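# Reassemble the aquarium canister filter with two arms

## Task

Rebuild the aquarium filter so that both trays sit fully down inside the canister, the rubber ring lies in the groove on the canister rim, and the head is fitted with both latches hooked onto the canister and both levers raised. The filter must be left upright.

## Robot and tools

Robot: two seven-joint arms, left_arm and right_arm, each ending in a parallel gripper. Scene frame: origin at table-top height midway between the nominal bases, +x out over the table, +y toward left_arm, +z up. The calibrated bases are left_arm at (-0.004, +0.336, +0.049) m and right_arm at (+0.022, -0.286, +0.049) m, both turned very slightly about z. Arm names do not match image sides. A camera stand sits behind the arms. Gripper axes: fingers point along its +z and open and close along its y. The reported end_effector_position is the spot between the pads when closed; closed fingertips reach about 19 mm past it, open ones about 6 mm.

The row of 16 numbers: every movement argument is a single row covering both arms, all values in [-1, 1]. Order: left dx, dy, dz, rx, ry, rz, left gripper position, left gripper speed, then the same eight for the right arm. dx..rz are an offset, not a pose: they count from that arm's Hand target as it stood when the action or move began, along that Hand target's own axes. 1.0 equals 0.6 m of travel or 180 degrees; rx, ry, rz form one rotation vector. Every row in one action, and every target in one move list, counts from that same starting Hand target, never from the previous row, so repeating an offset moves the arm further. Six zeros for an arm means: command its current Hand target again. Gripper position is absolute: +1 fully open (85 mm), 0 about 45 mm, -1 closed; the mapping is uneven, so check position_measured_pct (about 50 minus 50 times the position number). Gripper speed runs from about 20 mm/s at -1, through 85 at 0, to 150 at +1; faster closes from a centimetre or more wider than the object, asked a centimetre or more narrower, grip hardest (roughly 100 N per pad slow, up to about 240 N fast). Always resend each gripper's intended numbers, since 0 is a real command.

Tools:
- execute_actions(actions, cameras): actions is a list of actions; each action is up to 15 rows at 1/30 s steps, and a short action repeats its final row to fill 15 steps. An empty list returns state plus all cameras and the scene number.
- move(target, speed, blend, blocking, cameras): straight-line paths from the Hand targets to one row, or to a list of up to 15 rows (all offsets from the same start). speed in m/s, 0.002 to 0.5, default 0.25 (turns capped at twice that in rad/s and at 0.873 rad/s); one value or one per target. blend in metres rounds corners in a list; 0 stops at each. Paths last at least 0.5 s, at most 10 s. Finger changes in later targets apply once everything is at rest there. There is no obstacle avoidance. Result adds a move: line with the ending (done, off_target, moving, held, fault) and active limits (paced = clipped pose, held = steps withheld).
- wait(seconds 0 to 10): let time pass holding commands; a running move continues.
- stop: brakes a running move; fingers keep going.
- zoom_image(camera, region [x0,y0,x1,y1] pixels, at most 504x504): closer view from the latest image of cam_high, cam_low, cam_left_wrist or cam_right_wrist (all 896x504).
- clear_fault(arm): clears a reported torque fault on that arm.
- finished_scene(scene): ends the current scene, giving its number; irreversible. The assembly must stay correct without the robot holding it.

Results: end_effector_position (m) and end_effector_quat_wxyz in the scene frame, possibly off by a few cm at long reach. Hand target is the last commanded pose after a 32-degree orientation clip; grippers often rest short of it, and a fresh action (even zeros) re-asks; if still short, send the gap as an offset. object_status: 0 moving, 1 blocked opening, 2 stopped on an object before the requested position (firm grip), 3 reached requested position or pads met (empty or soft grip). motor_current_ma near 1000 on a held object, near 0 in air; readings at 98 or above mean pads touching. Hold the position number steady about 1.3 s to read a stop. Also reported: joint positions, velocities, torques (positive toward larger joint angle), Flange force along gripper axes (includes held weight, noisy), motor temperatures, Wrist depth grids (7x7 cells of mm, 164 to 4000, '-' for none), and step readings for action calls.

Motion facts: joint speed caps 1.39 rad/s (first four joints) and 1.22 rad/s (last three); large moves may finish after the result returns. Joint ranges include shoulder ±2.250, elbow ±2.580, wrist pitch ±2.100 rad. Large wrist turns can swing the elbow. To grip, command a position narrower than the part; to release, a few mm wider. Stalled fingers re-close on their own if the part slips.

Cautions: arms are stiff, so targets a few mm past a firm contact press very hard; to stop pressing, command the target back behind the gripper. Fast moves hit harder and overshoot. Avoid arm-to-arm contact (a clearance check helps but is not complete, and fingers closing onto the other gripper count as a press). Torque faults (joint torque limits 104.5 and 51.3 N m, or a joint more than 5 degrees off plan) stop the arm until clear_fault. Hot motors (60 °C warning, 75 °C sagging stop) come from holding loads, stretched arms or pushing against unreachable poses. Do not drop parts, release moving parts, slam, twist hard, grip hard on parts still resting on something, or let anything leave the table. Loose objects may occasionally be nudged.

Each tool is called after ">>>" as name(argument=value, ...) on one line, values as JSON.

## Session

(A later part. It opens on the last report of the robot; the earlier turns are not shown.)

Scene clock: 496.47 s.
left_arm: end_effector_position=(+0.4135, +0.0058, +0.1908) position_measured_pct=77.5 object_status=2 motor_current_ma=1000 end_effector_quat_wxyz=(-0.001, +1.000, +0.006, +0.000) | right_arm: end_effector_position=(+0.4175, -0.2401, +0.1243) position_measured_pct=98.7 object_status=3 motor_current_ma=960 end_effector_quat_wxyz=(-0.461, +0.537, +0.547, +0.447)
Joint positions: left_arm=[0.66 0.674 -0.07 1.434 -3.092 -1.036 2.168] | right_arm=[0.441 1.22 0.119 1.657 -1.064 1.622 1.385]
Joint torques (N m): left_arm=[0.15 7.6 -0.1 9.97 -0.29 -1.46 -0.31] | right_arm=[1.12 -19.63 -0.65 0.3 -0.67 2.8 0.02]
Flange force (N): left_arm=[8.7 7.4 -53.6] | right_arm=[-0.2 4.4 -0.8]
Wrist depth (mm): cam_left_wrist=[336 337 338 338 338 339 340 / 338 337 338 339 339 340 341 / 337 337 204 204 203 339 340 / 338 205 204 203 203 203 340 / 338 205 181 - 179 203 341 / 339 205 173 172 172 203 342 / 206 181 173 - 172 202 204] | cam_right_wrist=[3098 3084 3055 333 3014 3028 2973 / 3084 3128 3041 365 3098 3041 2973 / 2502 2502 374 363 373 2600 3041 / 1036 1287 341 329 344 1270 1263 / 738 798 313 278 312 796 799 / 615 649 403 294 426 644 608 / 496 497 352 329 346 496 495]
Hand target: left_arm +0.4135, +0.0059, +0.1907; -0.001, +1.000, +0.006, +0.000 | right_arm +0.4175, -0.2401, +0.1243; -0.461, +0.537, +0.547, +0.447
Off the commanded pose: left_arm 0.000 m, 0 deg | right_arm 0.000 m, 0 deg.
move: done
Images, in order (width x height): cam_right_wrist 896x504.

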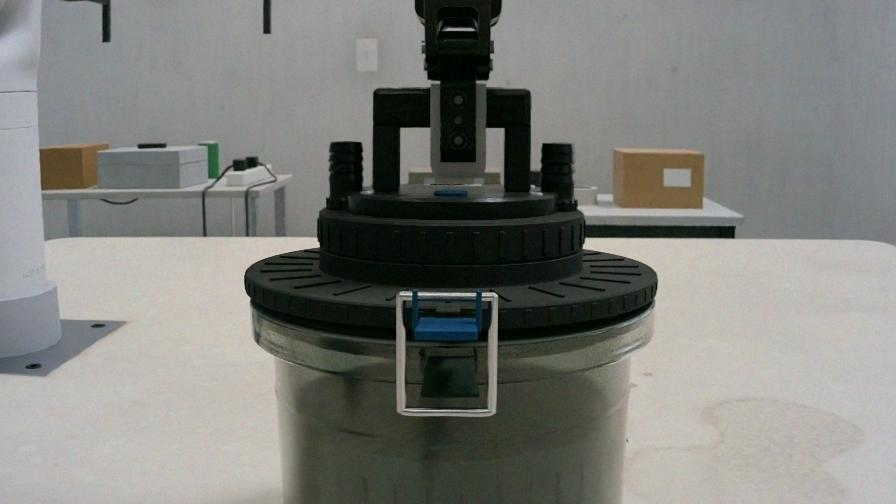

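>>> move(target=[0,0,0.0033,0,0,0,-1,-1,0,0,0,0,0,0,-1,-1], speed=0.02, cameras=["cam_right_wrist"])

>>> zoom_image(camera="cam_right_wrist", region=[340, 250, 560, 460])

Scene clock: 497.93 s.
left_arm: end_effector_position=(+0.4135, +0.0059, +0.1888) position_measured_pct=77.5 object_status=2 motor_current_ma=1000 end_effector_quat_wxyz=(-0.001, +1.000, +0.006, +0.000) | right_arm: end_effector_position=(+0.4175, -0.2401, +0.1243) position_measured_pct=98.7 object_status=3 motor_current_ma=960 end_effector_quat_wxyz=(-0.461, +0.537, +0.547, +0.447)
Joint positions: left_arm=[0.66 0.676 -0.07 1.437 -3.092 -1.031 2.168] | right_arm=[0.441 1.22 0.119 1.657 -1.064 1.622 1.385]
Joint torques (N m): left_arm=[-1.38 22.67 -1.15 15.23 -0.87 0.26 -0.38] | right_arm=[1.09 -19.6 -0.68 0.24 -0.66 2.82 -0.06]
Flange force (N): left_arm=[2.1 5.9 -83.1] | right_arm=[-0.1 4.0 -0.7]
Wrist depth (mm): cam_left_wrist=[337 337 338 339 339 340 341 / 337 337 337 339 339 340 341 / 337 337 204 204 204 340 341 / 338 205 204 203 204 204 341 / 337 205 181 - 180 203 341 / 337 204 173 172 172 203 342 / 205 181 172 - 172 203 204] | cam_right_wrist=[3041 3070 3070 331 3055 2987 3000 / 3070 3084 3070 363 3142 3098 2973 / 2465 2531 376 363 372 2590 2960 / 1036 1275 343 329 347 1273 1287 / 742 799 313 280 316 793 797 / 614 652 406 376 427 644 609 / 497 496 351 330 346 496 494]
Hand target: left_arm +0.4135, +0.0059, +0.1888; -0.001, +1.000, +0.006, +0.000 | right_arm +0.4175, -0.2401, +0.1243; -0.461, +0.537, +0.547, +0.447
Off the commanded pose: left_arm 0.000 m, 0 deg | right_arm 0.000 m, 0 deg.
move: done
Images, in order (width x height): cam_right_wrist 896x504.

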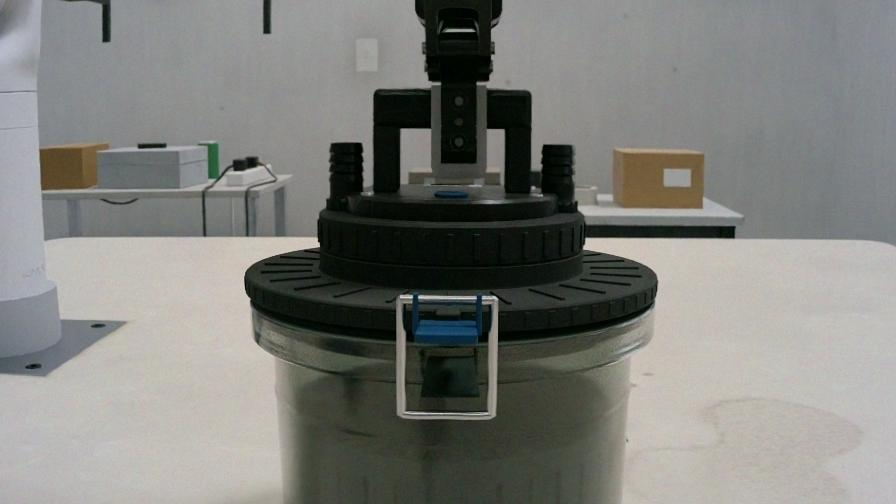

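Scaled by 2.291 from the camera's 896x504 image, which has a finer 1280x720 frame.

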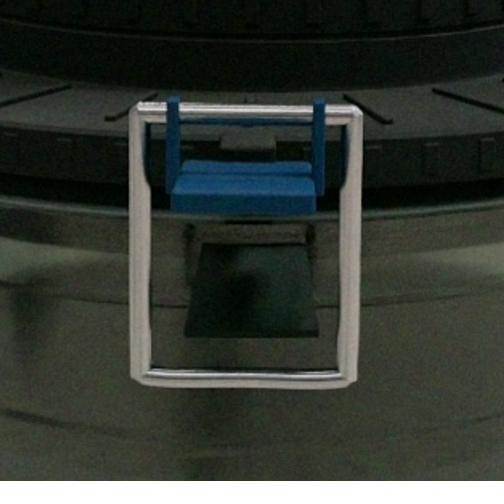

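>>> move(target=[[0,0,0,0,0,0,-1,-1,0.0178,-0.0025,0.1487,0,0,0,-1,-1],[0,0,0,0,0,0,-1,-1,0.0242,-0.0025,0.1848,0,0,0,-1,-1],[0,0,0,0,0,0,-1,-1,0.0488,-0.0025,0.1805,0,0,0,-1,-1]], speed=[0.1,0.03,0.04], cameras=["cam_right_wrist"])

>>> move(target=[0,0,0,0,0,0,-1,-1,0.0164,0,-0.0029,0,0,0,-1,-1], speed=0.04, cameras=["cam_right_wrist"])

Scene clock: 502.60 s.
left_arm: end_effector_position=(+0.4135, +0.0059, +0.1888) position_measured_pct=77.5 object_status=2 motor_current_ma=1000 end_effector_quat_wxyz=(-0.001, +1.000, +0.006, +0.000) | right_arm: end_effector_position=(+0.4133, -0.1284, +0.1340) position_measured_pct=98.7 object_status=3 motor_current_ma=960 end_effector_quat_wxyz=(-0.461, +0.537, +0.547, +0.447)
Joint positions: left_arm=[0.66 0.676 -0.07 1.437 -3.092 -1.031 2.168] | right_arm=[0.281 1.165 0.02 1.854 -1.237 1.451 1.452]
Joint torques (N m): left_arm=[-1.9 20.93 -1.67 16.3 -1.27 -1.37 -0.45] | right_arm=[0.66 -22.07 -5.02 2.01 -0.76 6.53 -0.01]
Flange force (N): left_arm=[5.0 9.6 -78.1] | right_arm=[-11.4 4.9 1.2]
Wrist depth (mm): cam_left_wrist=[336 337 338 338 339 338 340 / 336 338 338 338 339 340 341 / 337 337 204 204 204 339 341 / 337 205 204 204 204 204 341 / 338 205 180 - 180 203 342 / 338 204 173 172 172 203 342 / 205 181 172 - 172 203 203] | cam_right_wrist=[2973 2973 2934 238 - 2921 2908 / 3070 3041 3028 256 255 2987 2987 / 2402 2465 260 244 259 2908 2947 / 2809 2438 264 253 262 1180 1178 / 900 828 237 228 234 891 896 / 645 241 228 220 226 240 633 / 518 217 201 183 201 214 492]
Hand target: left_arm +0.4135, +0.0059, +0.1888; -0.001, +1.000, +0.006, +0.000 | right_arm +0.4133, -0.1284, +0.1341; -0.461, +0.537, +0.547, +0.447
Off the commanded pose: left_arm 0.000 m, 0 deg | right_arm 0.000 m, 0 deg.
move: done
Images, in order (width x height): cam_right_wrist 896x504.

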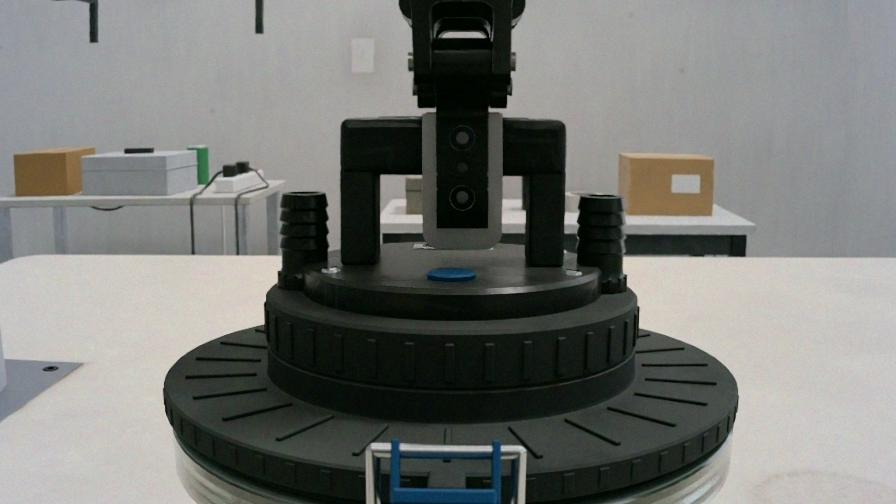

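Scene clock: 503.30 s.
left_arm: end_effector_position=(+0.4134, +0.0059, +0.1887) position_measured_pct=77.5 object_status=2 motor_current_ma=1000 end_effector_quat_wxyz=(-0.001, +1.000, +0.006, +0.000) | right_arm: end_effector_position=(+0.4134, -0.1284, +0.1441) position_measured_pct=98.7 object_status=3 motor_current_ma=960 end_effector_quat_wxyz=(-0.461, +0.537, +0.547, +0.447)
Joint positions: left_arm=[0.66 0.676 -0.07 1.437 -3.092 -1.031 2.168] | right_arm=[0.281 1.14 0.021 1.865 -1.236 1.456 1.44]
Joint torques (N m): left_arm=[-0.26 17.16 0 13 -0.02 -0.01 -0.28] | right_arm=[-3.41 -25.43 -11.32 3.66 -1.56 10.73 -0.06]
Flange force (N): left_arm=[4.8 5.1 -72.9] | right_arm=[-25.2 4.9 -7.1]
Wrist depth (mm): cam_left_wrist=[336 336 336 338 338 339 338 / 336 336 337 338 338 339 339 / 337 337 204 204 204 339 341 / 337 205 204 204 204 204 341 / 337 204 180 - 180 204 341 / 337 204 172 172 172 204 341 / 204 180 172 - 172 203 204] | cam_right_wrist=[3028 3055 2921 240 - 2895 2908 / 3028 2987 2960 240 - 2947 2960 / 2456 2540 259 257 258 2895 2921 / 2751 3000 267 255 265 2302 1206 / 930 923 248 234 251 922 921 / 664 278 233 223 233 283 658 / 539 226 216 224 217 228 534]
Hand target: left_arm +0.4135, +0.0059, +0.1888; -0.001, +1.000, +0.006, +0.000 | right_arm +0.4134, -0.1284, +0.1441; -0.461, +0.537, +0.547, +0.447
Off the commanded pose: left_arm 0.000 m, 0 deg | right_arm 0.000 m, 0 deg.
move: done
Images, in order (width x height): cam_right_wrist 896x504.

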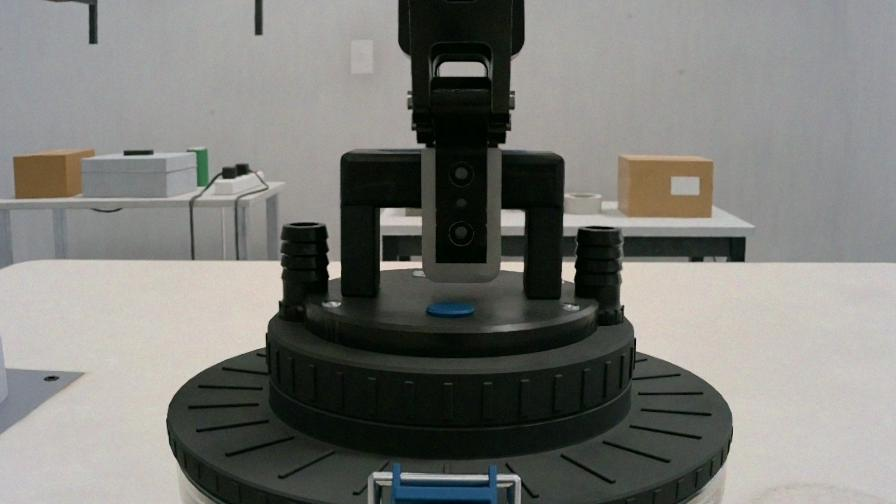

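>>> move(target=[0,0,0,0,0,0,-1,-1,0.0120,0,0.0114,0,0,0,-1,-1], speed=0.04, cameras=["cam_right_wrist","cam_low"])

>>> zoom_image(camera="cam_low", region=[240, 180, 400, 310])

Scene clock: 504.80 s.
left_arm: end_effector_position=(+0.4135, +0.0060, +0.1888) position_measured_pct=77.5 object_status=2 motor_current_ma=1000 end_effector_quat_wxyz=(-0.001, +1.000, +0.006, +0.000) | right_arm: end_effector_position=(+0.4132, -0.1204, +0.1500) position_measured_pct=98.7 object_status=3 motor_current_ma=960 end_effector_quat_wxyz=(-0.461, +0.537, +0.547, +0.447)
Joint positions: left_arm=[0.66 0.676 -0.07 1.437 -3.092 -1.032 2.168] | right_arm=[0.268 1.124 0.014 1.881 -1.25 1.448 1.437]
Joint torques (N m): left_arm=[6.58 20.91 6.17 8.58 3.65 4.79 -0.14] | right_arm=[-11.3 -28.22 -21.01 7.11 -1.54 15.84 0]
Flange force (N): left_arm=[0.5 -15.3 -84.4] | right_arm=[-41.2 7.9 -23.8]
Wrist depth (mm): cam_left_wrist=[336 336 337 337 338 338 339 / 337 337 338 338 338 338 339 / 336 337 204 204 204 339 340 / 338 204 204 204 204 204 340 / 338 204 180 - 180 204 340 / 337 203 172 172 172 204 341 / 204 180 172 - 172 204 204] | cam_right_wrist=[2987 2921 2934 207 - 2870 2870 / 3014 2908 2973 221 - 2960 2883 / 2447 2511 2973 246 253 2631 2973 / 2420 3084 261 243 257 2360 2987 / 872 947 260 251 259 927 934 / 670 292 232 225 230 298 668 / 550 226 225 218 224 231 544]
Hand target: left_arm +0.4135, +0.0059, +0.1888; -0.001, +1.000, +0.006, +0.000 | right_arm +0.4132, -0.1204, +0.1500; -0.461, +0.537, +0.547, +0.447
Off the commanded pose: left_arm 0.000 m, 0 deg | right_arm 0.000 m, 0 deg.
move: done
Images, in order (width x height): cam_low 896x504, cam_right_wrist 896x504.

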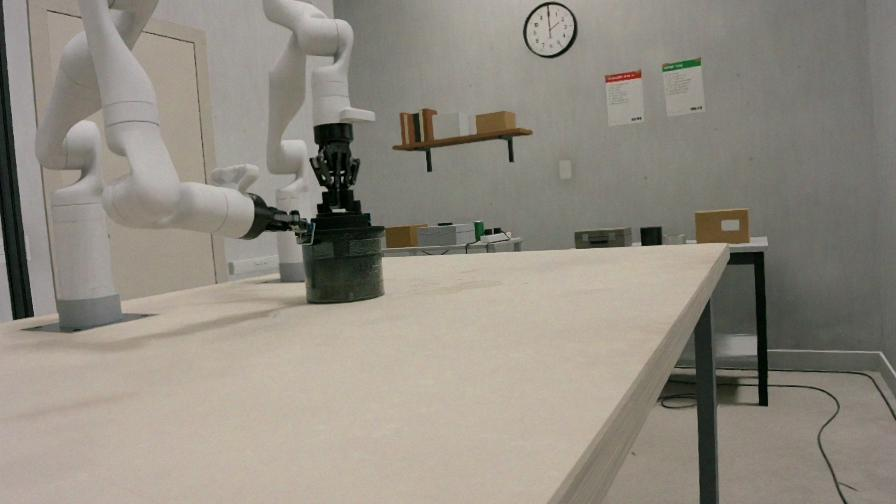

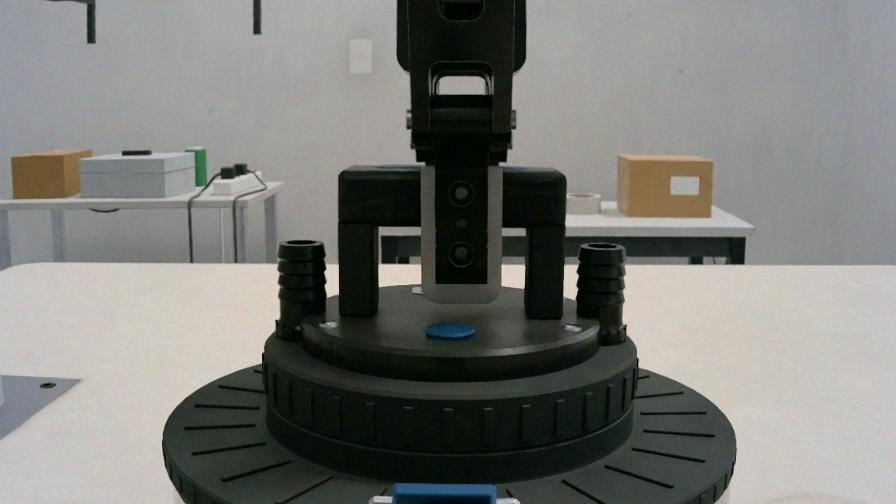

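Scaled by 3.150 from the camera's 896x504 image, which has a finer 1280x720 frame.

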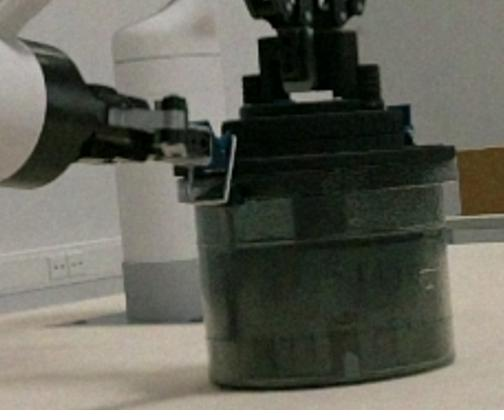

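>>> move(target=[0,0,0,0,0,0,-1,-1,0.0042,0,0.0094,0,0,0,-1,-1], speed=0.03, cameras=["cam_right_wrist","cam_low"])

>>> zoom_image(camera="cam_low", region=[270, 200, 350, 270])

Scene clock: 506.27 s.
left_arm: end_effector_position=(+0.4134, +0.0059, +0.1887) position_measured_pct=77.5 object_status=2 motor_current_ma=1000 end_effector_quat_wxyz=(-0.001, +1.000, +0.006, +0.000) | right_arm: end_effector_position=(+0.4131, -0.1143, +0.1515) position_measured_pct=98.7 object_status=3 motor_current_ma=960 end_effector_quat_wxyz=(-0.461, +0.537, +0.547, +0.447)
Joint positions: left_arm=[0.66 0.676 -0.07 1.437 -3.092 -1.031 2.168] | right_arm=[0.258 1.12 0.008 1.889 -1.261 1.441 1.438]
Joint torques (N m): left_arm=[8.85 10.33 8.29 4.7 5.02 3.8 -0.18] | right_arm=[-10.46 -23.25 -16.14 4.92 -1.72 10.26 -0.04]
Flange force (N): left_arm=[6.2 -16.0 -64.2] | right_arm=[-24.3 4.7 -25.5]
Wrist depth (mm): cam_left_wrist=[334 336 336 337 336 337 338 / 336 336 336 337 337 337 337 / 336 336 204 204 204 338 339 / 336 203 204 204 204 204 338 / 337 204 180 - 180 205 339 / 336 204 172 172 172 204 340 / 203 180 172 - 172 205 205] | cam_right_wrist=[2921 2934 2934 199 - 2883 2858 / 2987 3028 - 2960 - 2960 2921 / 2411 2531 3000 236 263 2973 2960 / 3098 3028 254 237 251 2351 3000 / 890 962 259 246 254 951 951 / 686 679 229 222 229 679 681 / 556 236 225 214 223 238 550]
Hand target: left_arm +0.4135, +0.0059, +0.1888; -0.001, +1.000, +0.006, +0.000 | right_arm +0.4131, -0.1144, +0.1515; -0.461, +0.537, +0.547, +0.447
Off the commanded pose: left_arm 0.000 m, 0 deg | right_arm 0.000 m, 0 deg.
move: done
Images, in order (width x height): cam_low 896x504, cam_right_wrist 896x504.

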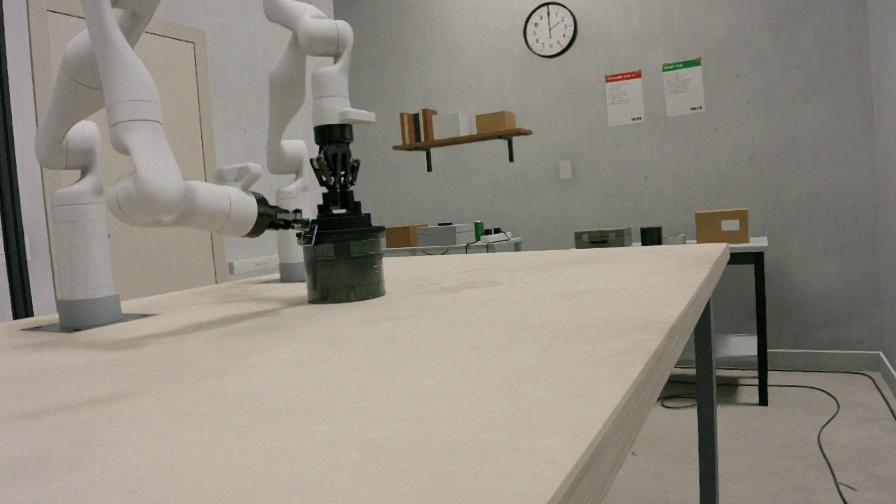

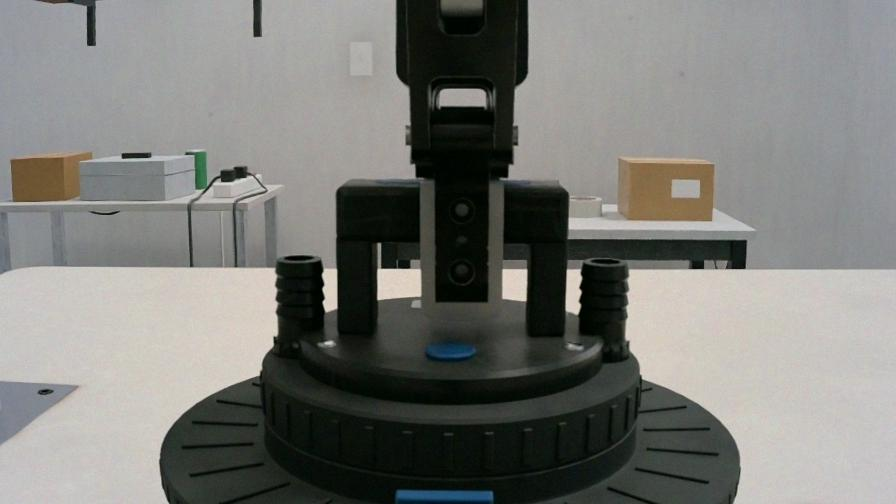

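Scaled by 6.300 from the camera's 896x504 image, which has a finer 1280x720 frame.

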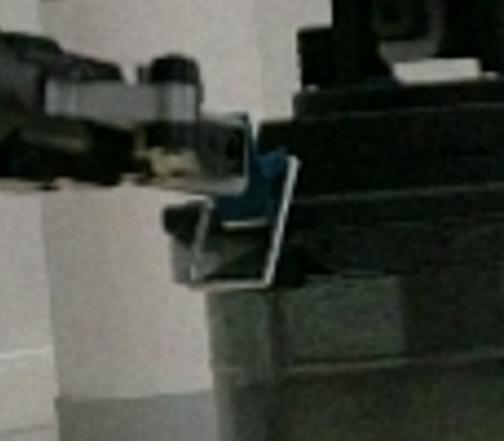

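>>> move(target=[0,0,0,0,0,0,-1,-1,0.0042,0,0.0094,0,0,0,-1,-1], speed=0.03)

>>> move(target=[0,0,0,0,0,0,-1,-1,0.0030,0,0.0115,0,0,0,-1,-1], speed=0.03, cameras=["cam_right_wrist","cam_low"])

>>> zoom_image(camera="cam_low", region=[270, 200, 350, 270])

Scene clock: 508.30 s.
left_arm: end_effector_position=(+0.4135, +0.0059, +0.1888) position_measured_pct=77.5 object_status=2 motor_current_ma=1000 end_effector_quat_wxyz=(-0.001, +1.000, +0.006, +0.000) | right_arm: end_effector_position=(+0.4129, -0.1084, +0.1530) position_measured_pct=98.7 object_status=3 motor_current_ma=960 end_effector_quat_wxyz=(-0.461, +0.537, +0.547, +0.447)
Joint positions: left_arm=[0.66 0.676 -0.07 1.437 -3.092 -1.031 2.168] | right_arm=[0.249 1.115 0.002 1.897 -1.273 1.433 1.439]
Joint torques (N m): left_arm=[8.56 8.79 8.06 4.43 4.85 3.43 -0.18] | right_arm=[-3.91 -18.28 -6.21 1.73 -1.22 3.78 -0.05]
Flange force (N): left_arm=[6.9 -14.7 -61.0] | right_arm=[-3.5 2.9 -12.6]
Wrist depth (mm): cam_left_wrist=[335 336 335 336 337 337 337 / 336 336 336 337 338 337 338 / 336 336 203 204 204 338 338 / 336 203 203 204 204 204 338 / 336 203 180 - 180 204 339 / 337 203 172 172 172 204 339 / 203 179 172 - 172 204 205] | cam_right_wrist=[2947 2960 - 191 - 2895 2858 / 2987 3014 - 208 - 2947 2908 / 2456 2465 2652 244 246 2947 2960 / 3113 3128 246 234 243 2402 2809 / 903 972 251 240 250 972 968 / 692 694 231 223 227 686 690 / 562 241 218 207 213 244 559]
Hand target: left_arm +0.4135, +0.0059, +0.1888; -0.001, +1.000, +0.006, +0.000 | right_arm +0.4129, -0.1084, +0.1530; -0.461, +0.537, +0.547, +0.447
Off the commanded pose: left_arm 0.000 m, 0 deg | right_arm 0.000 m, 0 deg.
move: done

Scene clock: 509.00 s.
left_arm: end_effector_position=(+0.4135, +0.0061, +0.1888) position_measured_pct=77.5 object_status=2 motor_current_ma=1000 end_effector_quat_wxyz=(-0.001, +1.000, +0.006, +0.000) | right_arm: end_effector_position=(+0.4128, -0.1013, +0.1535) position_measured_pct=98.7 object_status=3 motor_current_ma=960 end_effector_quat_wxyz=(-0.461, +0.537, +0.547, +0.447)
Joint positions: left_arm=[0.66 0.676 -0.07 1.437 -3.092 -1.032 2.168] | right_arm=[0.237 1.113 -0.005 1.905 -1.287 1.423 1.442]
Joint torques (N m): left_arm=[21.22 12.37 19.42 -2.45 11.15 9.94 -0.24] | right_arm=[-26.21 -14.46 -23.42 7.72 -0.81 5.64 -0.03]
Flange force (N): left_arm=[4.4 -47.3 -74.0] | right_arm=[-10.7 5.8 -67.5]
Wrist depth (mm): cam_left_wrist=[337 336 336 337 336 336 336 / 336 336 337 336 337 337 337 / 337 337 204 204 204 337 338 / 337 204 203 204 204 204 338 / 337 204 180 - 180 204 338 / 337 203 172 172 172 204 339 / 204 179 172 - 172 203 205] | cam_right_wrist=[2921 3000 - 188 - 2870 2833 / 2947 2987 - 205 - 2883 2883 / 2411 2465 2706 238 244 2908 2895 / 3041 3041 241 229 240 2318 2798 / 898 972 248 250 247 962 957 / 689 687 227 222 225 686 689 / 561 241 214 204 210 243 560]
Hand target: left_arm +0.4135, +0.0059, +0.1888; -0.001, +1.000, +0.006, +0.000 | right_arm +0.4128, -0.1013, +0.1535; -0.461, +0.537, +0.547, +0.447
Off the commanded pose: left_arm 0.000 m, 0 deg | right_arm 0.000 m, 0 deg.
move: done
Images, in order (width x height): cam_low 896x504, cam_right_wrist 896x504.

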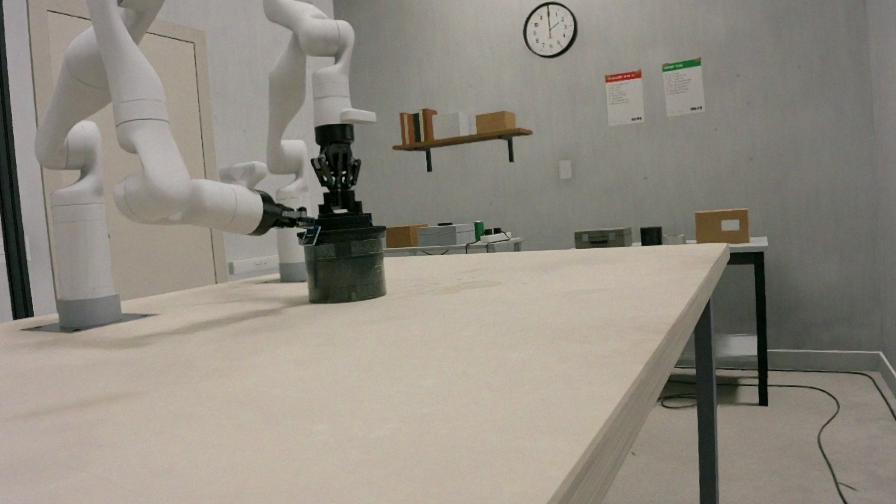

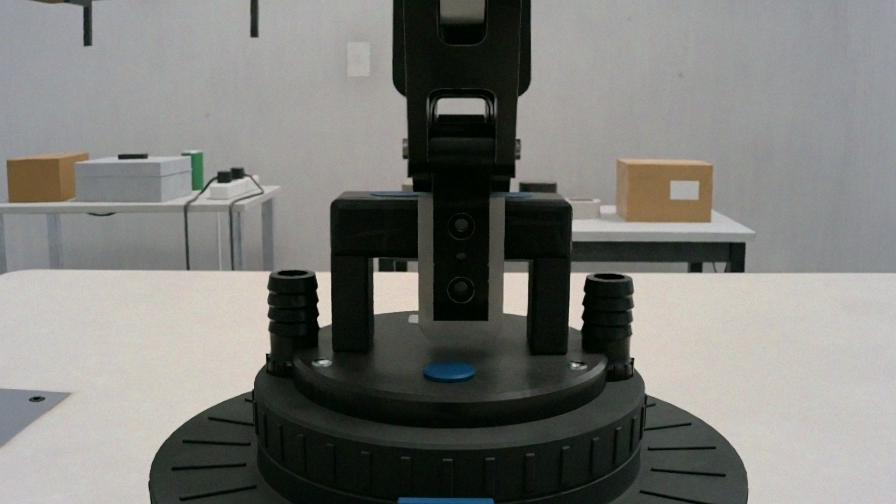

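Scaled by 6.300 from the camera's 896x504 image, which has a finer 1280x720 frame.

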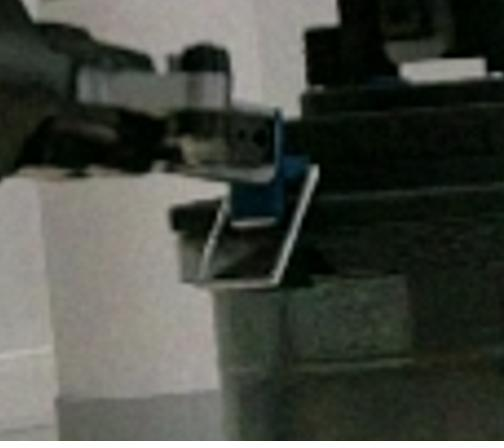

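>>> move(target=[[0,0,0,0,0,0,-1,-1,0,0,-0.13,0,0,0,-1,-1],[0,0,0,0,0,0,-1,-1,-0.093,0,-0.22,0,0,0,-1,-1]], speed=[0.1,0.15], blend=[0.02,0], cameras=["cam_right_wrist"])

>>> zoom_image(camera="cam_right_wrist", region=[340, 220, 560, 430])

Scene clock: 511.50 s.
left_arm: end_effector_position=(+0.4135, +0.0059, +0.1888) position_measured_pct=77.5 object_status=2 motor_current_ma=1000 end_effector_quat_wxyz=(-0.001, +1.000, +0.006, +0.000) | right_arm: end_effector_position=(+0.4160, -0.2410, +0.1218) position_measured_pct=98.7 object_status=3 motor_current_ma=960 end_effector_quat_wxyz=(-0.461, +0.537, +0.547, +0.447)
Joint positions: left_arm=[0.66 0.676 -0.07 1.437 -3.092 -1.031 2.168] | right_arm=[0.448 1.224 0.113 1.656 -1.058 1.616 1.388]
Joint torques (N m): left_arm=[2.75 11.92 2.4 7.86 1.4 1.67 -0.14] | right_arm=[1.06 -19.59 -0.67 0.38 -0.66 2.81 -0.05]
Flange force (N): left_arm=[3.3 -3.7 -64.3] | right_arm=[-0.3 4.3 -0.9]
Wrist depth (mm): cam_left_wrist=[335 336 336 337 337 338 338 / 335 337 337 338 338 338 338 / 336 337 204 204 204 339 339 / 337 204 204 203 204 204 339 / 336 204 180 - 180 204 339 / 337 203 172 172 172 204 340 / 204 180 172 - 172 203 203] | cam_right_wrist=[3028 3070 3041 335 3028 2960 2973 / 3128 3055 3098 366 3055 3084 3028 / 2456 2531 378 365 373 2580 2987 / 1025 1265 346 331 343 1270 1256 / 736 787 321 300 314 784 785 / 607 642 420 377 400 639 603 / 492 492 350 329 343 490 490]
Hand target: left_arm +0.4135, +0.0059, +0.1888; -0.001, +1.000, +0.006, +0.000 | right_arm +0.4160, -0.2410, +0.1218; -0.461, +0.537, +0.547, +0.447
Off the commanded pose: left_arm 0.000 m, 0 deg | right_arm 0.000 m, 0 deg.
move: done
Images, in order (width x height): cam_right_wrist 896x504.

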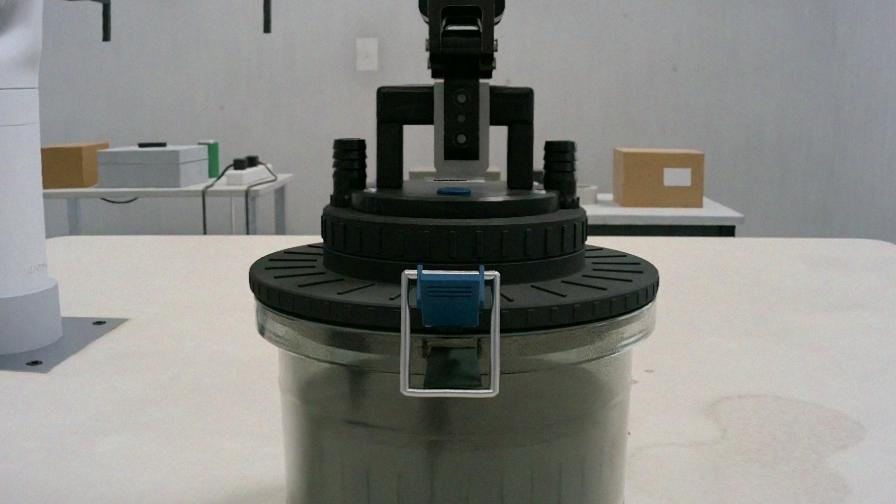

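Scaled by 2.291 from the camera's 896x504 image, which has a finer 1280x720 frame.

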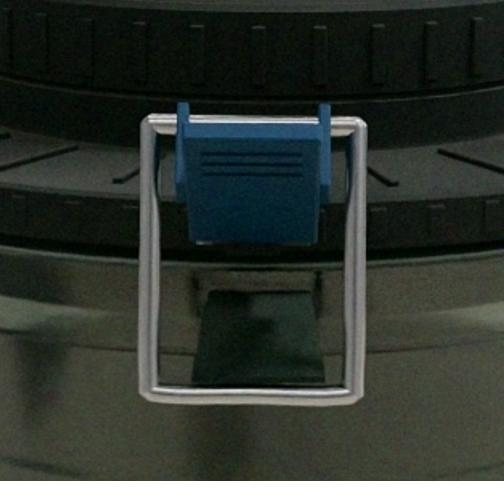

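>>> move(target=[[0,0,0.0027,0,0,0,-1,-1,0.0755,-0.0033,0.1238,0,0,0,-1,-1],[0,0,0.0027,0,0,0,-1,-1,0.0933,-0.0033,0.2248,0,0,0,-1,-1]], speed=[0.12,0.04], cameras=["cam_right_wrist","cam_low"])

>>> zoom_image(camera="cam_low", region=[270, 200, 350, 270])

Scene clock: 516.83 s.
left_arm: end_effector_position=(+0.4137, +0.0064, +0.1872) position_measured_pct=77.5 object_status=2 motor_current_ma=1000 end_effector_quat_wxyz=(-0.001, +1.000, +0.007, +0.000) | right_arm: end_effector_position=(+0.4109, -0.0986, +0.1532) position_measured_pct=98.7 object_status=3 motor_current_ma=960 end_effector_quat_wxyz=(-0.461, +0.537, +0.547, +0.447)
Joint positions: left_arm=[0.66 0.678 -0.07 1.439 -3.092 -1.028 2.168] | right_arm=[0.236 1.112 -0.011 1.914 -1.291 1.415 1.449]
Joint velocities: left_arm=[0.001 0.001 0 -0.002 0.005 0.002 0] | right_arm=[within noise]
Joint torques (N m): left_arm=[25 23.04 22.92 -0.28 13.44 12.03 -0.03] | right_arm=[-35.72 -6.62 -25.73 9.34 0.21 0.56 -0.06]
Flange force (N): left_arm=[2.3 -58.7 -95.7] | right_arm=[4.5 6.4 -94.0]
Wrist depth (mm): cam_left_wrist=[334 336 335 336 337 335 336 / 336 336 336 336 336 336 336 / 336 336 203 203 203 337 337 / 335 203 203 203 203 204 337 / 336 203 179 - 179 204 338 / 337 203 171 171 172 204 338 / 203 180 171 - 172 203 204] | cam_right_wrist=[3000 2883 - 186 - 2895 2858 / 3000 2960 - 205 - 2921 2908 / 2402 2502 2973 238 237 3000 2947 / 3028 3128 240 232 239 2385 2809 / 897 967 247 236 245 971 974 / 690 690 228 221 225 691 689 / 563 243 214 203 211 235 561]
Hand target: left_arm +0.4135, +0.0059, +0.1871; -0.001, +1.000, +0.006, +0.000 | right_arm +0.4107, -0.0984, +0.1532; -0.461, +0.537, +0.547, +0.447
Off the commanded pose: left_arm 0.001 m, 0 deg | right_arm 0.000 m, 0 deg.
move: done
Images, in order (width x height): cam_low 896x504, cam_right_wrist 896x504.

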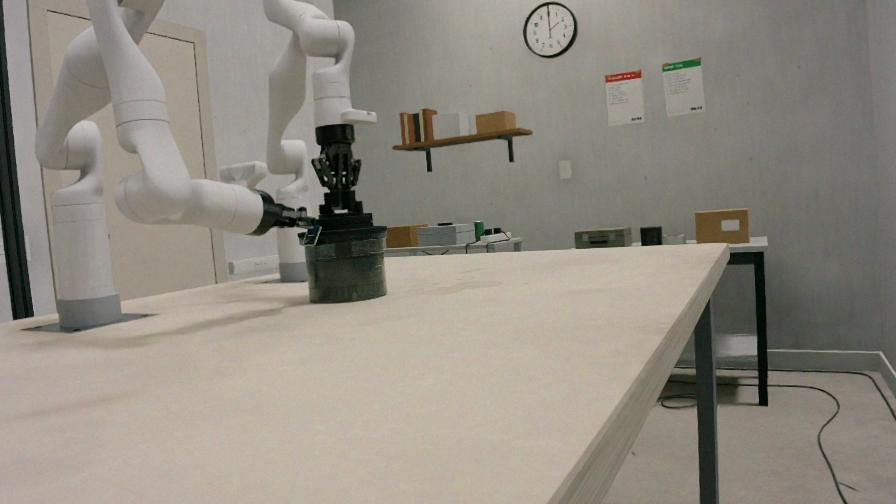

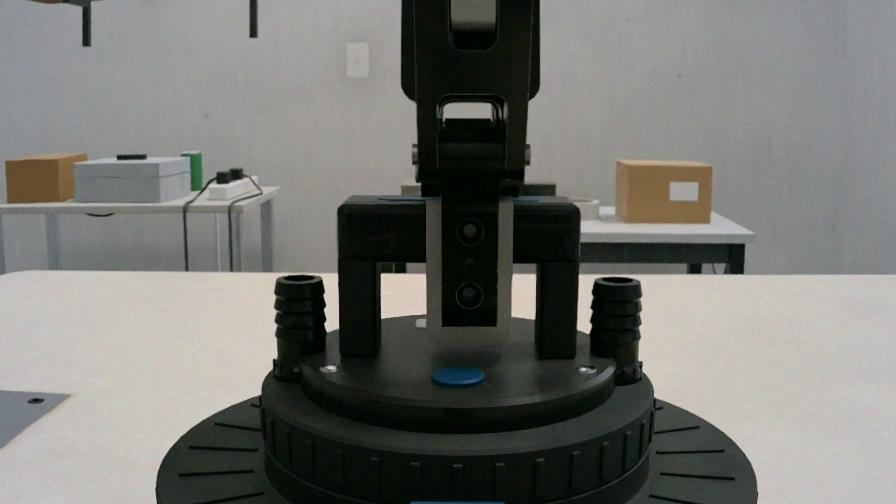

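Scaled by 6.300 from the camera's 896x504 image, which has a finer 1280x720 frame.

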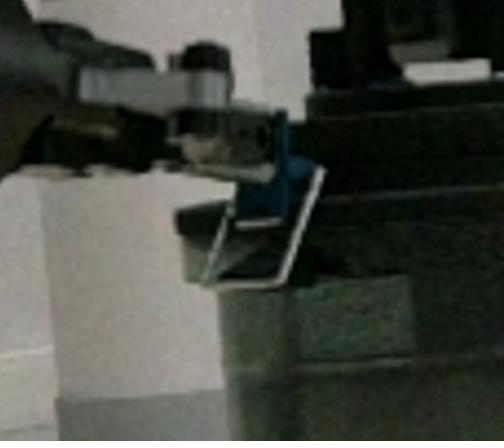

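>>> move(target=[[0,0,0,0,0,0,-1,-1,0,0,-0.13,0,0,0,-1,-1],[0,0,0,0,0,0,-1,-1,-0.093,0.003,-0.22,0,0,0,-0.45,-1]], speed=[0.1,0.15], blend=[0.02,0], cameras=["cam_right_wrist"])

>>> zoom_image(camera="cam_right_wrist", region=[340, 220, 560, 430])

>>> zoom_image(camera="cam_low", region=[270, 200, 350, 270])

Scene clock: 522.60 s.
left_arm: end_effector_position=(+0.4135, +0.0059, +0.1872) position_measured_pct=77.5 object_status=2 motor_current_ma=1000 end_effector_quat_wxyz=(-0.001, +1.000, +0.006, +0.000) | right_arm: end_effector_position=(+0.4157, -0.2381, +0.1215) position_measured_pct=72.7 object_status=0 motor_current_ma=0 end_effector_quat_wxyz=(-0.461, +0.537, +0.547, +0.447)
Joint positions: left_arm=[0.66 0.678 -0.069 1.439 -3.092 -1.027 2.168] | right_arm=[0.446 1.224 0.108 1.662 -1.06 1.609 1.389]
Joint torques (N m): left_arm=[1.4 22.79 1.58 11.68 1.13 2.78 -0.14] | right_arm=[1.14 -19.55 -0.71 0.41 -0.68 2.82 -0.06]
Flange force (N): left_arm=[-1.8 -4.6 -85.4] | right_arm=[-0.2 4.3 -0.8]
Wrist depth (mm): cam_left_wrist=[334 335 335 335 336 337 338 / 335 335 336 336 336 337 338 / 335 336 203 203 203 338 339 / 336 203 203 203 203 203 339 / 336 203 179 - 179 204 339 / 336 203 172 171 172 204 339 / 203 179 172 - 171 203 204] | cam_right_wrist=[3113 3113 3028 332 3000 2934 2987 / 3157 3084 3098 363 3098 3055 3070 / 2483 2493 374 361 371 2590 3028 / 1023 1265 344 327 342 1118 1249 / 730 788 316 298 313 784 783 / 607 641 417 289 401 641 603 / 491 490 347 327 342 489 490]
Hand target: left_arm +0.4135, +0.0059, +0.1871; -0.001, +1.000, +0.006, +0.000 | right_arm +0.4157, -0.2381, +0.1215; -0.461, +0.537, +0.547, +0.447
Off the commanded pose: left_arm 0.000 m, 0 deg | right_arm 0.000 m, 0 deg.
move: done
Images, in order (width x height): cam_right_wrist 896x504.

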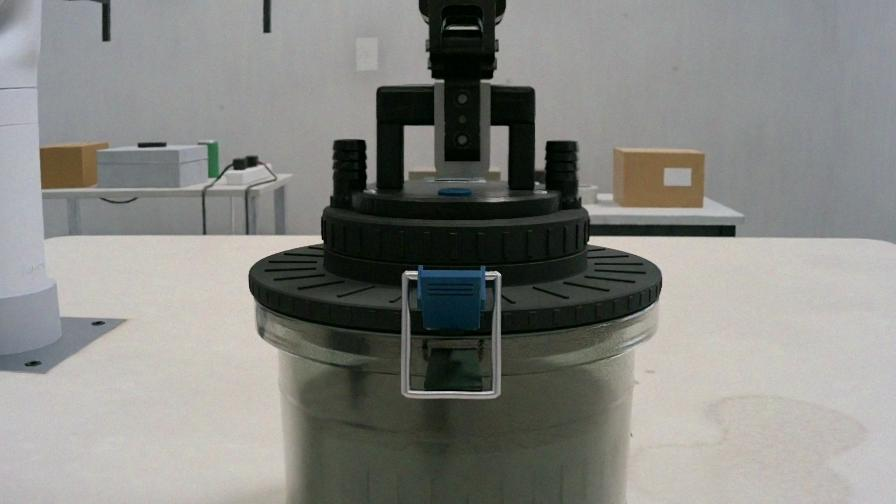

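Scaled by 2.291 from the camera's 896x504 image, which has a finer 1280x720 frame.

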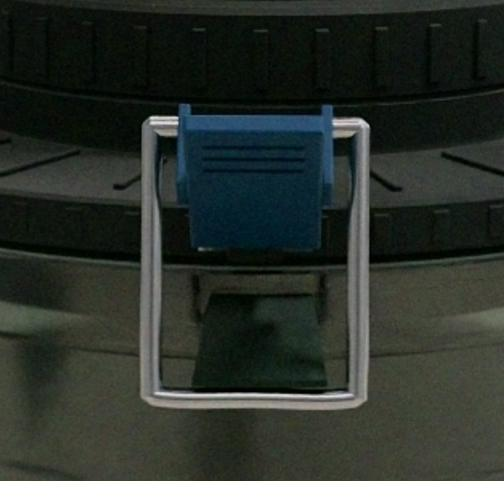

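This scene's latest camera images include none from cam_low. They are from: cam_right_wrist. cam_low's image comes with the result of a call that names it in "cameras".

>>> move(target=[[0,0,0,0,0,0,-1,-1,0.0374,-0.0025,0.15,0,0,0,-0.45,-1],[0,0,0,0,0,0,-1,-1,0.0374,-0.0025,0.1818,0,0,0,-0.45,-1]], speed=[0.12,0.04], cameras=["cam_right_wrist","cam_low"])

>>> zoom_image(camera="cam_low", region=[270, 200, 350, 270])

Scene clock: 525.57 s.
left_arm: end_effector_position=(+0.4135, +0.0059, +0.1872) position_measured_pct=77.5 object_status=2 motor_current_ma=1000 end_effector_quat_wxyz=(-0.001, +1.000, +0.006, +0.000) | right_arm: end_effector_position=(+0.4115, -0.1269, +0.1244) position_measured_pct=72.7 object_status=3 motor_current_ma=0 end_effector_quat_wxyz=(-0.461, +0.537, +0.547, +0.447)
Joint positions: left_arm=[0.66 0.678 -0.069 1.439 -3.092 -1.027 2.168] | right_arm=[0.287 1.187 0.009 1.85 -1.237 1.436 1.467]
Joint torques (N m): left_arm=[1.45 22.83 1.58 11.69 1.16 2.78 -0.13] | right_arm=[1.13 -18.48 -1.72 1.25 -0.39 2.85 -0.07]
Flange force (N): left_arm=[-1.8 -4.7 -85.4] | right_arm=[-0.2 4.4 0.4]
Wrist depth (mm): cam_left_wrist=[334 336 335 337 336 338 337 / 335 336 336 337 337 338 338 / 336 336 203 203 203 338 339 / 336 203 203 203 203 203 339 / 336 203 180 - 179 203 339 / 336 203 172 171 171 204 339 / 203 180 172 - 172 203 204] | cam_right_wrist=[2947 3041 3000 230 - 2921 2870 / 3041 3000 3014 255 254 2987 2833 / 2438 2474 261 245 258 2973 3028 / 2706 1143 260 238 259 1135 1143 / 860 803 230 218 229 800 795 / 615 231 218 219 219 222 609 / 499 477 197 191 196 454 496]
Hand target: left_arm +0.4135, +0.0059, +0.1872; -0.001, +1.000, +0.006, +0.000 | right_arm +0.4115, -0.1269, +0.1244; -0.461, +0.537, +0.547, +0.447
Off the commanded pose: left_arm 0.000 m, 0 deg | right_arm 0.000 m, 0 deg.
move: done
Images, in order (width x height): cam_low 896x504, cam_right_wrist 896x504.

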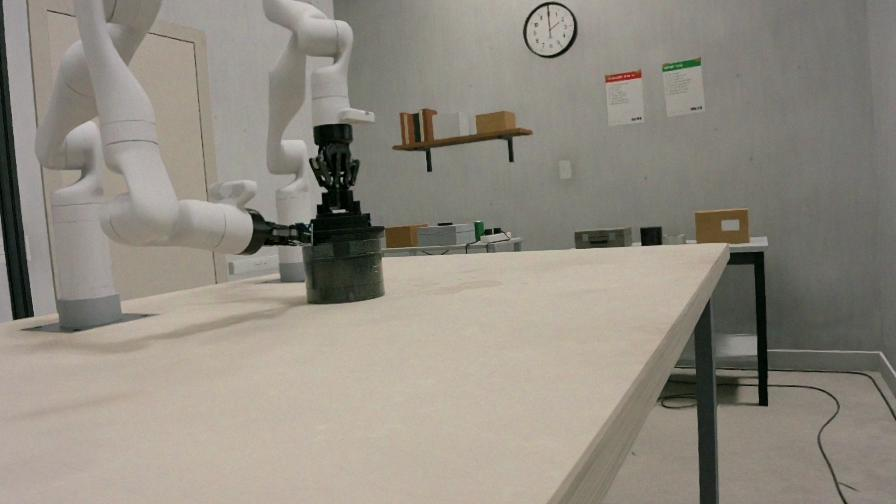

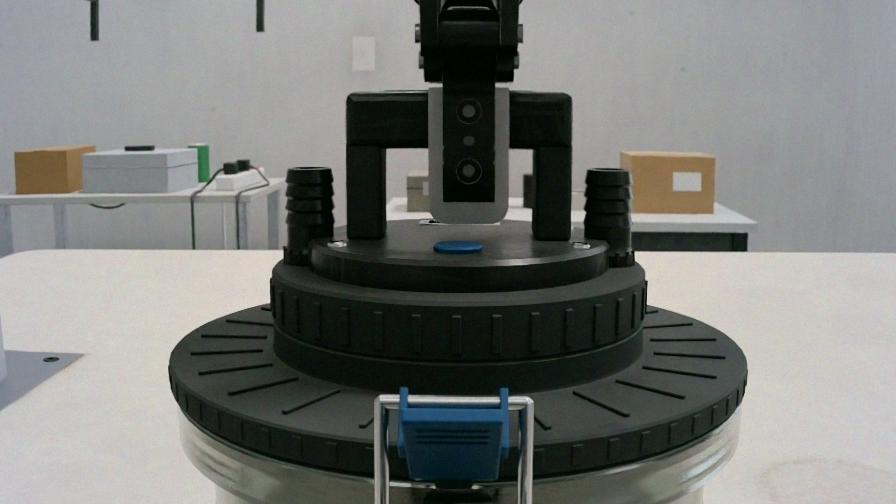

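Scaled by 6.300 from the camera's 896x504 image, which has a finer 1280x720 frame.

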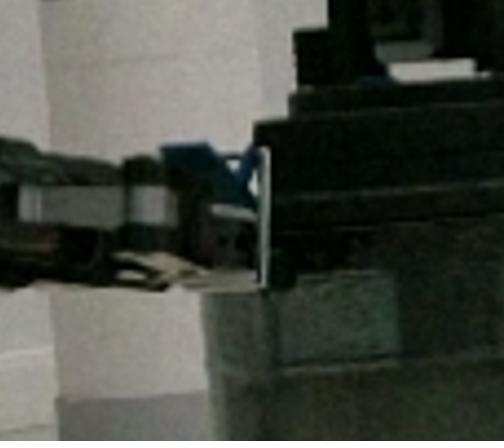

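>>> move(target=[0,0,0,0,0,0,-1,-1,0.0028,0,0.0164,0,0,0,-0.45,-1], speed=0.03, cameras=["cam_right_wrist","cam_low"])

>>> zoom_image(camera="cam_low", region=[270, 200, 350, 270])

Scene clock: 527.20 s.
left_arm: end_effector_position=(+0.4135, +0.0059, +0.1871) position_measured_pct=77.5 object_status=2 motor_current_ma=1000 end_effector_quat_wxyz=(-0.001, +1.000, +0.006, +0.000) | right_arm: end_effector_position=(+0.4113, -0.1170, +0.1243) position_measured_pct=72.7 object_status=3 motor_current_ma=0 end_effector_quat_wxyz=(-0.461, +0.537, +0.547, +0.447)
Joint positions: left_arm=[0.66 0.678 -0.069 1.439 -3.092 -1.027 2.168] | right_arm=[0.272 1.186 -0.002 1.861 -1.255 1.421 1.473]
Joint torques (N m): left_arm=[1.09 21.68 1.34 12.02 1 2.22 -0.2] | right_arm=[-6.18 -18.45 -8.79 2.64 -1.68 4.35 -0.13]
Flange force (N): left_arm=[-0.3 -2.5 -83.0] | right_arm=[-5.9 1.7 -19.1]
Wrist depth (mm): cam_left_wrist=[334 336 336 336 337 338 338 / 334 336 336 336 337 337 339 / 336 335 203 203 203 338 338 / 335 203 203 203 203 203 338 / 336 203 179 - 179 204 340 / 336 203 171 171 171 203 216 / 204 179 171 - 172 203 204] | cam_right_wrist=[2973 2934 2934 222 - 2973 2858 / 3084 2973 2934 244 245 2921 2883 / 2429 2447 251 241 250 2493 2908 / 2394 1131 250 227 250 2278 2684 / 856 798 221 209 218 280 794 / 610 217 215 209 213 220 607 / 496 451 187 - 186 198 472]
Hand target: left_arm +0.4135, +0.0059, +0.1871; -0.001, +1.000, +0.006, +0.000 | right_arm +0.4113, -0.1169, +0.1243; -0.461, +0.537, +0.547, +0.447
Off the commanded pose: left_arm 0.000 m, 0 deg | right_arm 0.000 m, 0 deg.
move: done
Images, in order (width x height): cam_low 896x504, cam_right_wrist 896x504.

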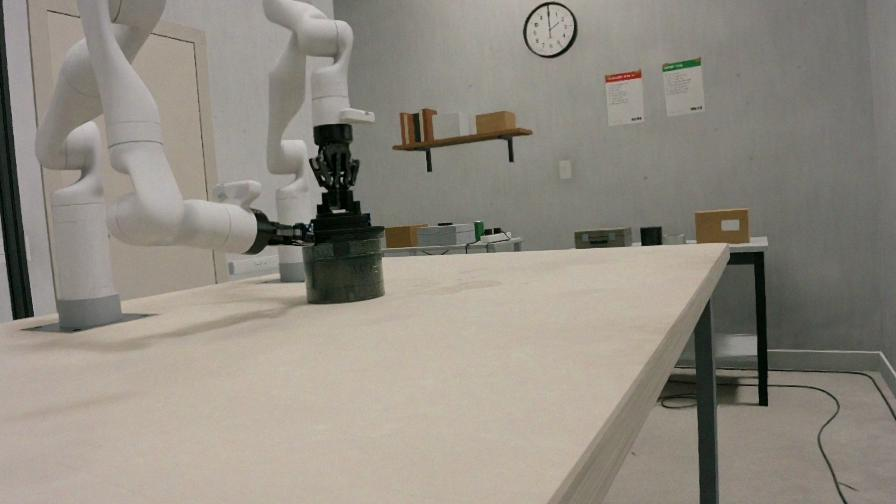

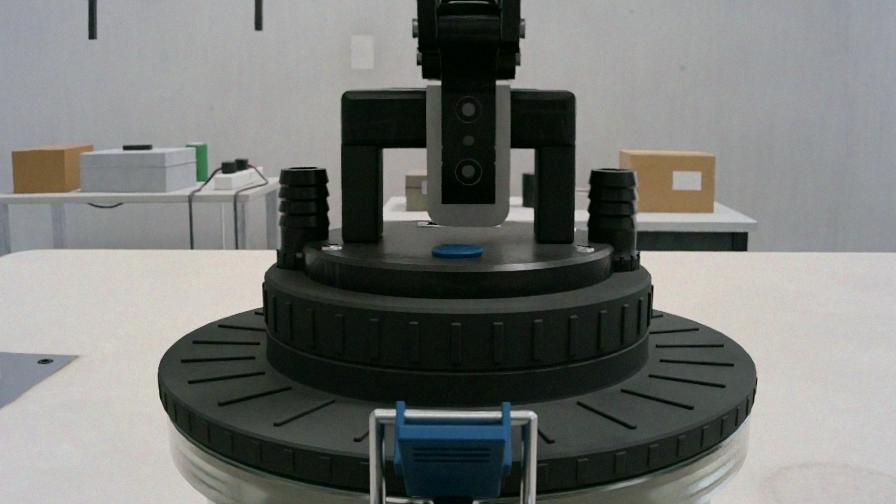

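Scaled by 6.300 from the camera's 896x504 image, which has a finer 1280x720 frame.

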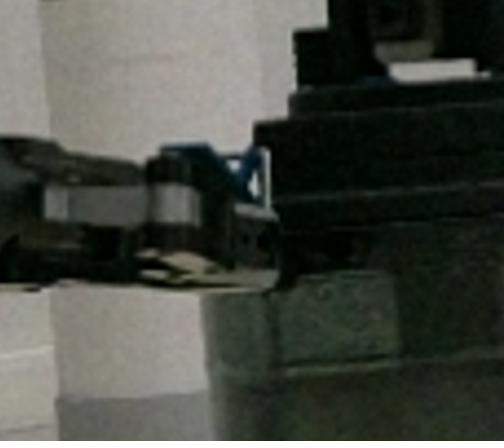

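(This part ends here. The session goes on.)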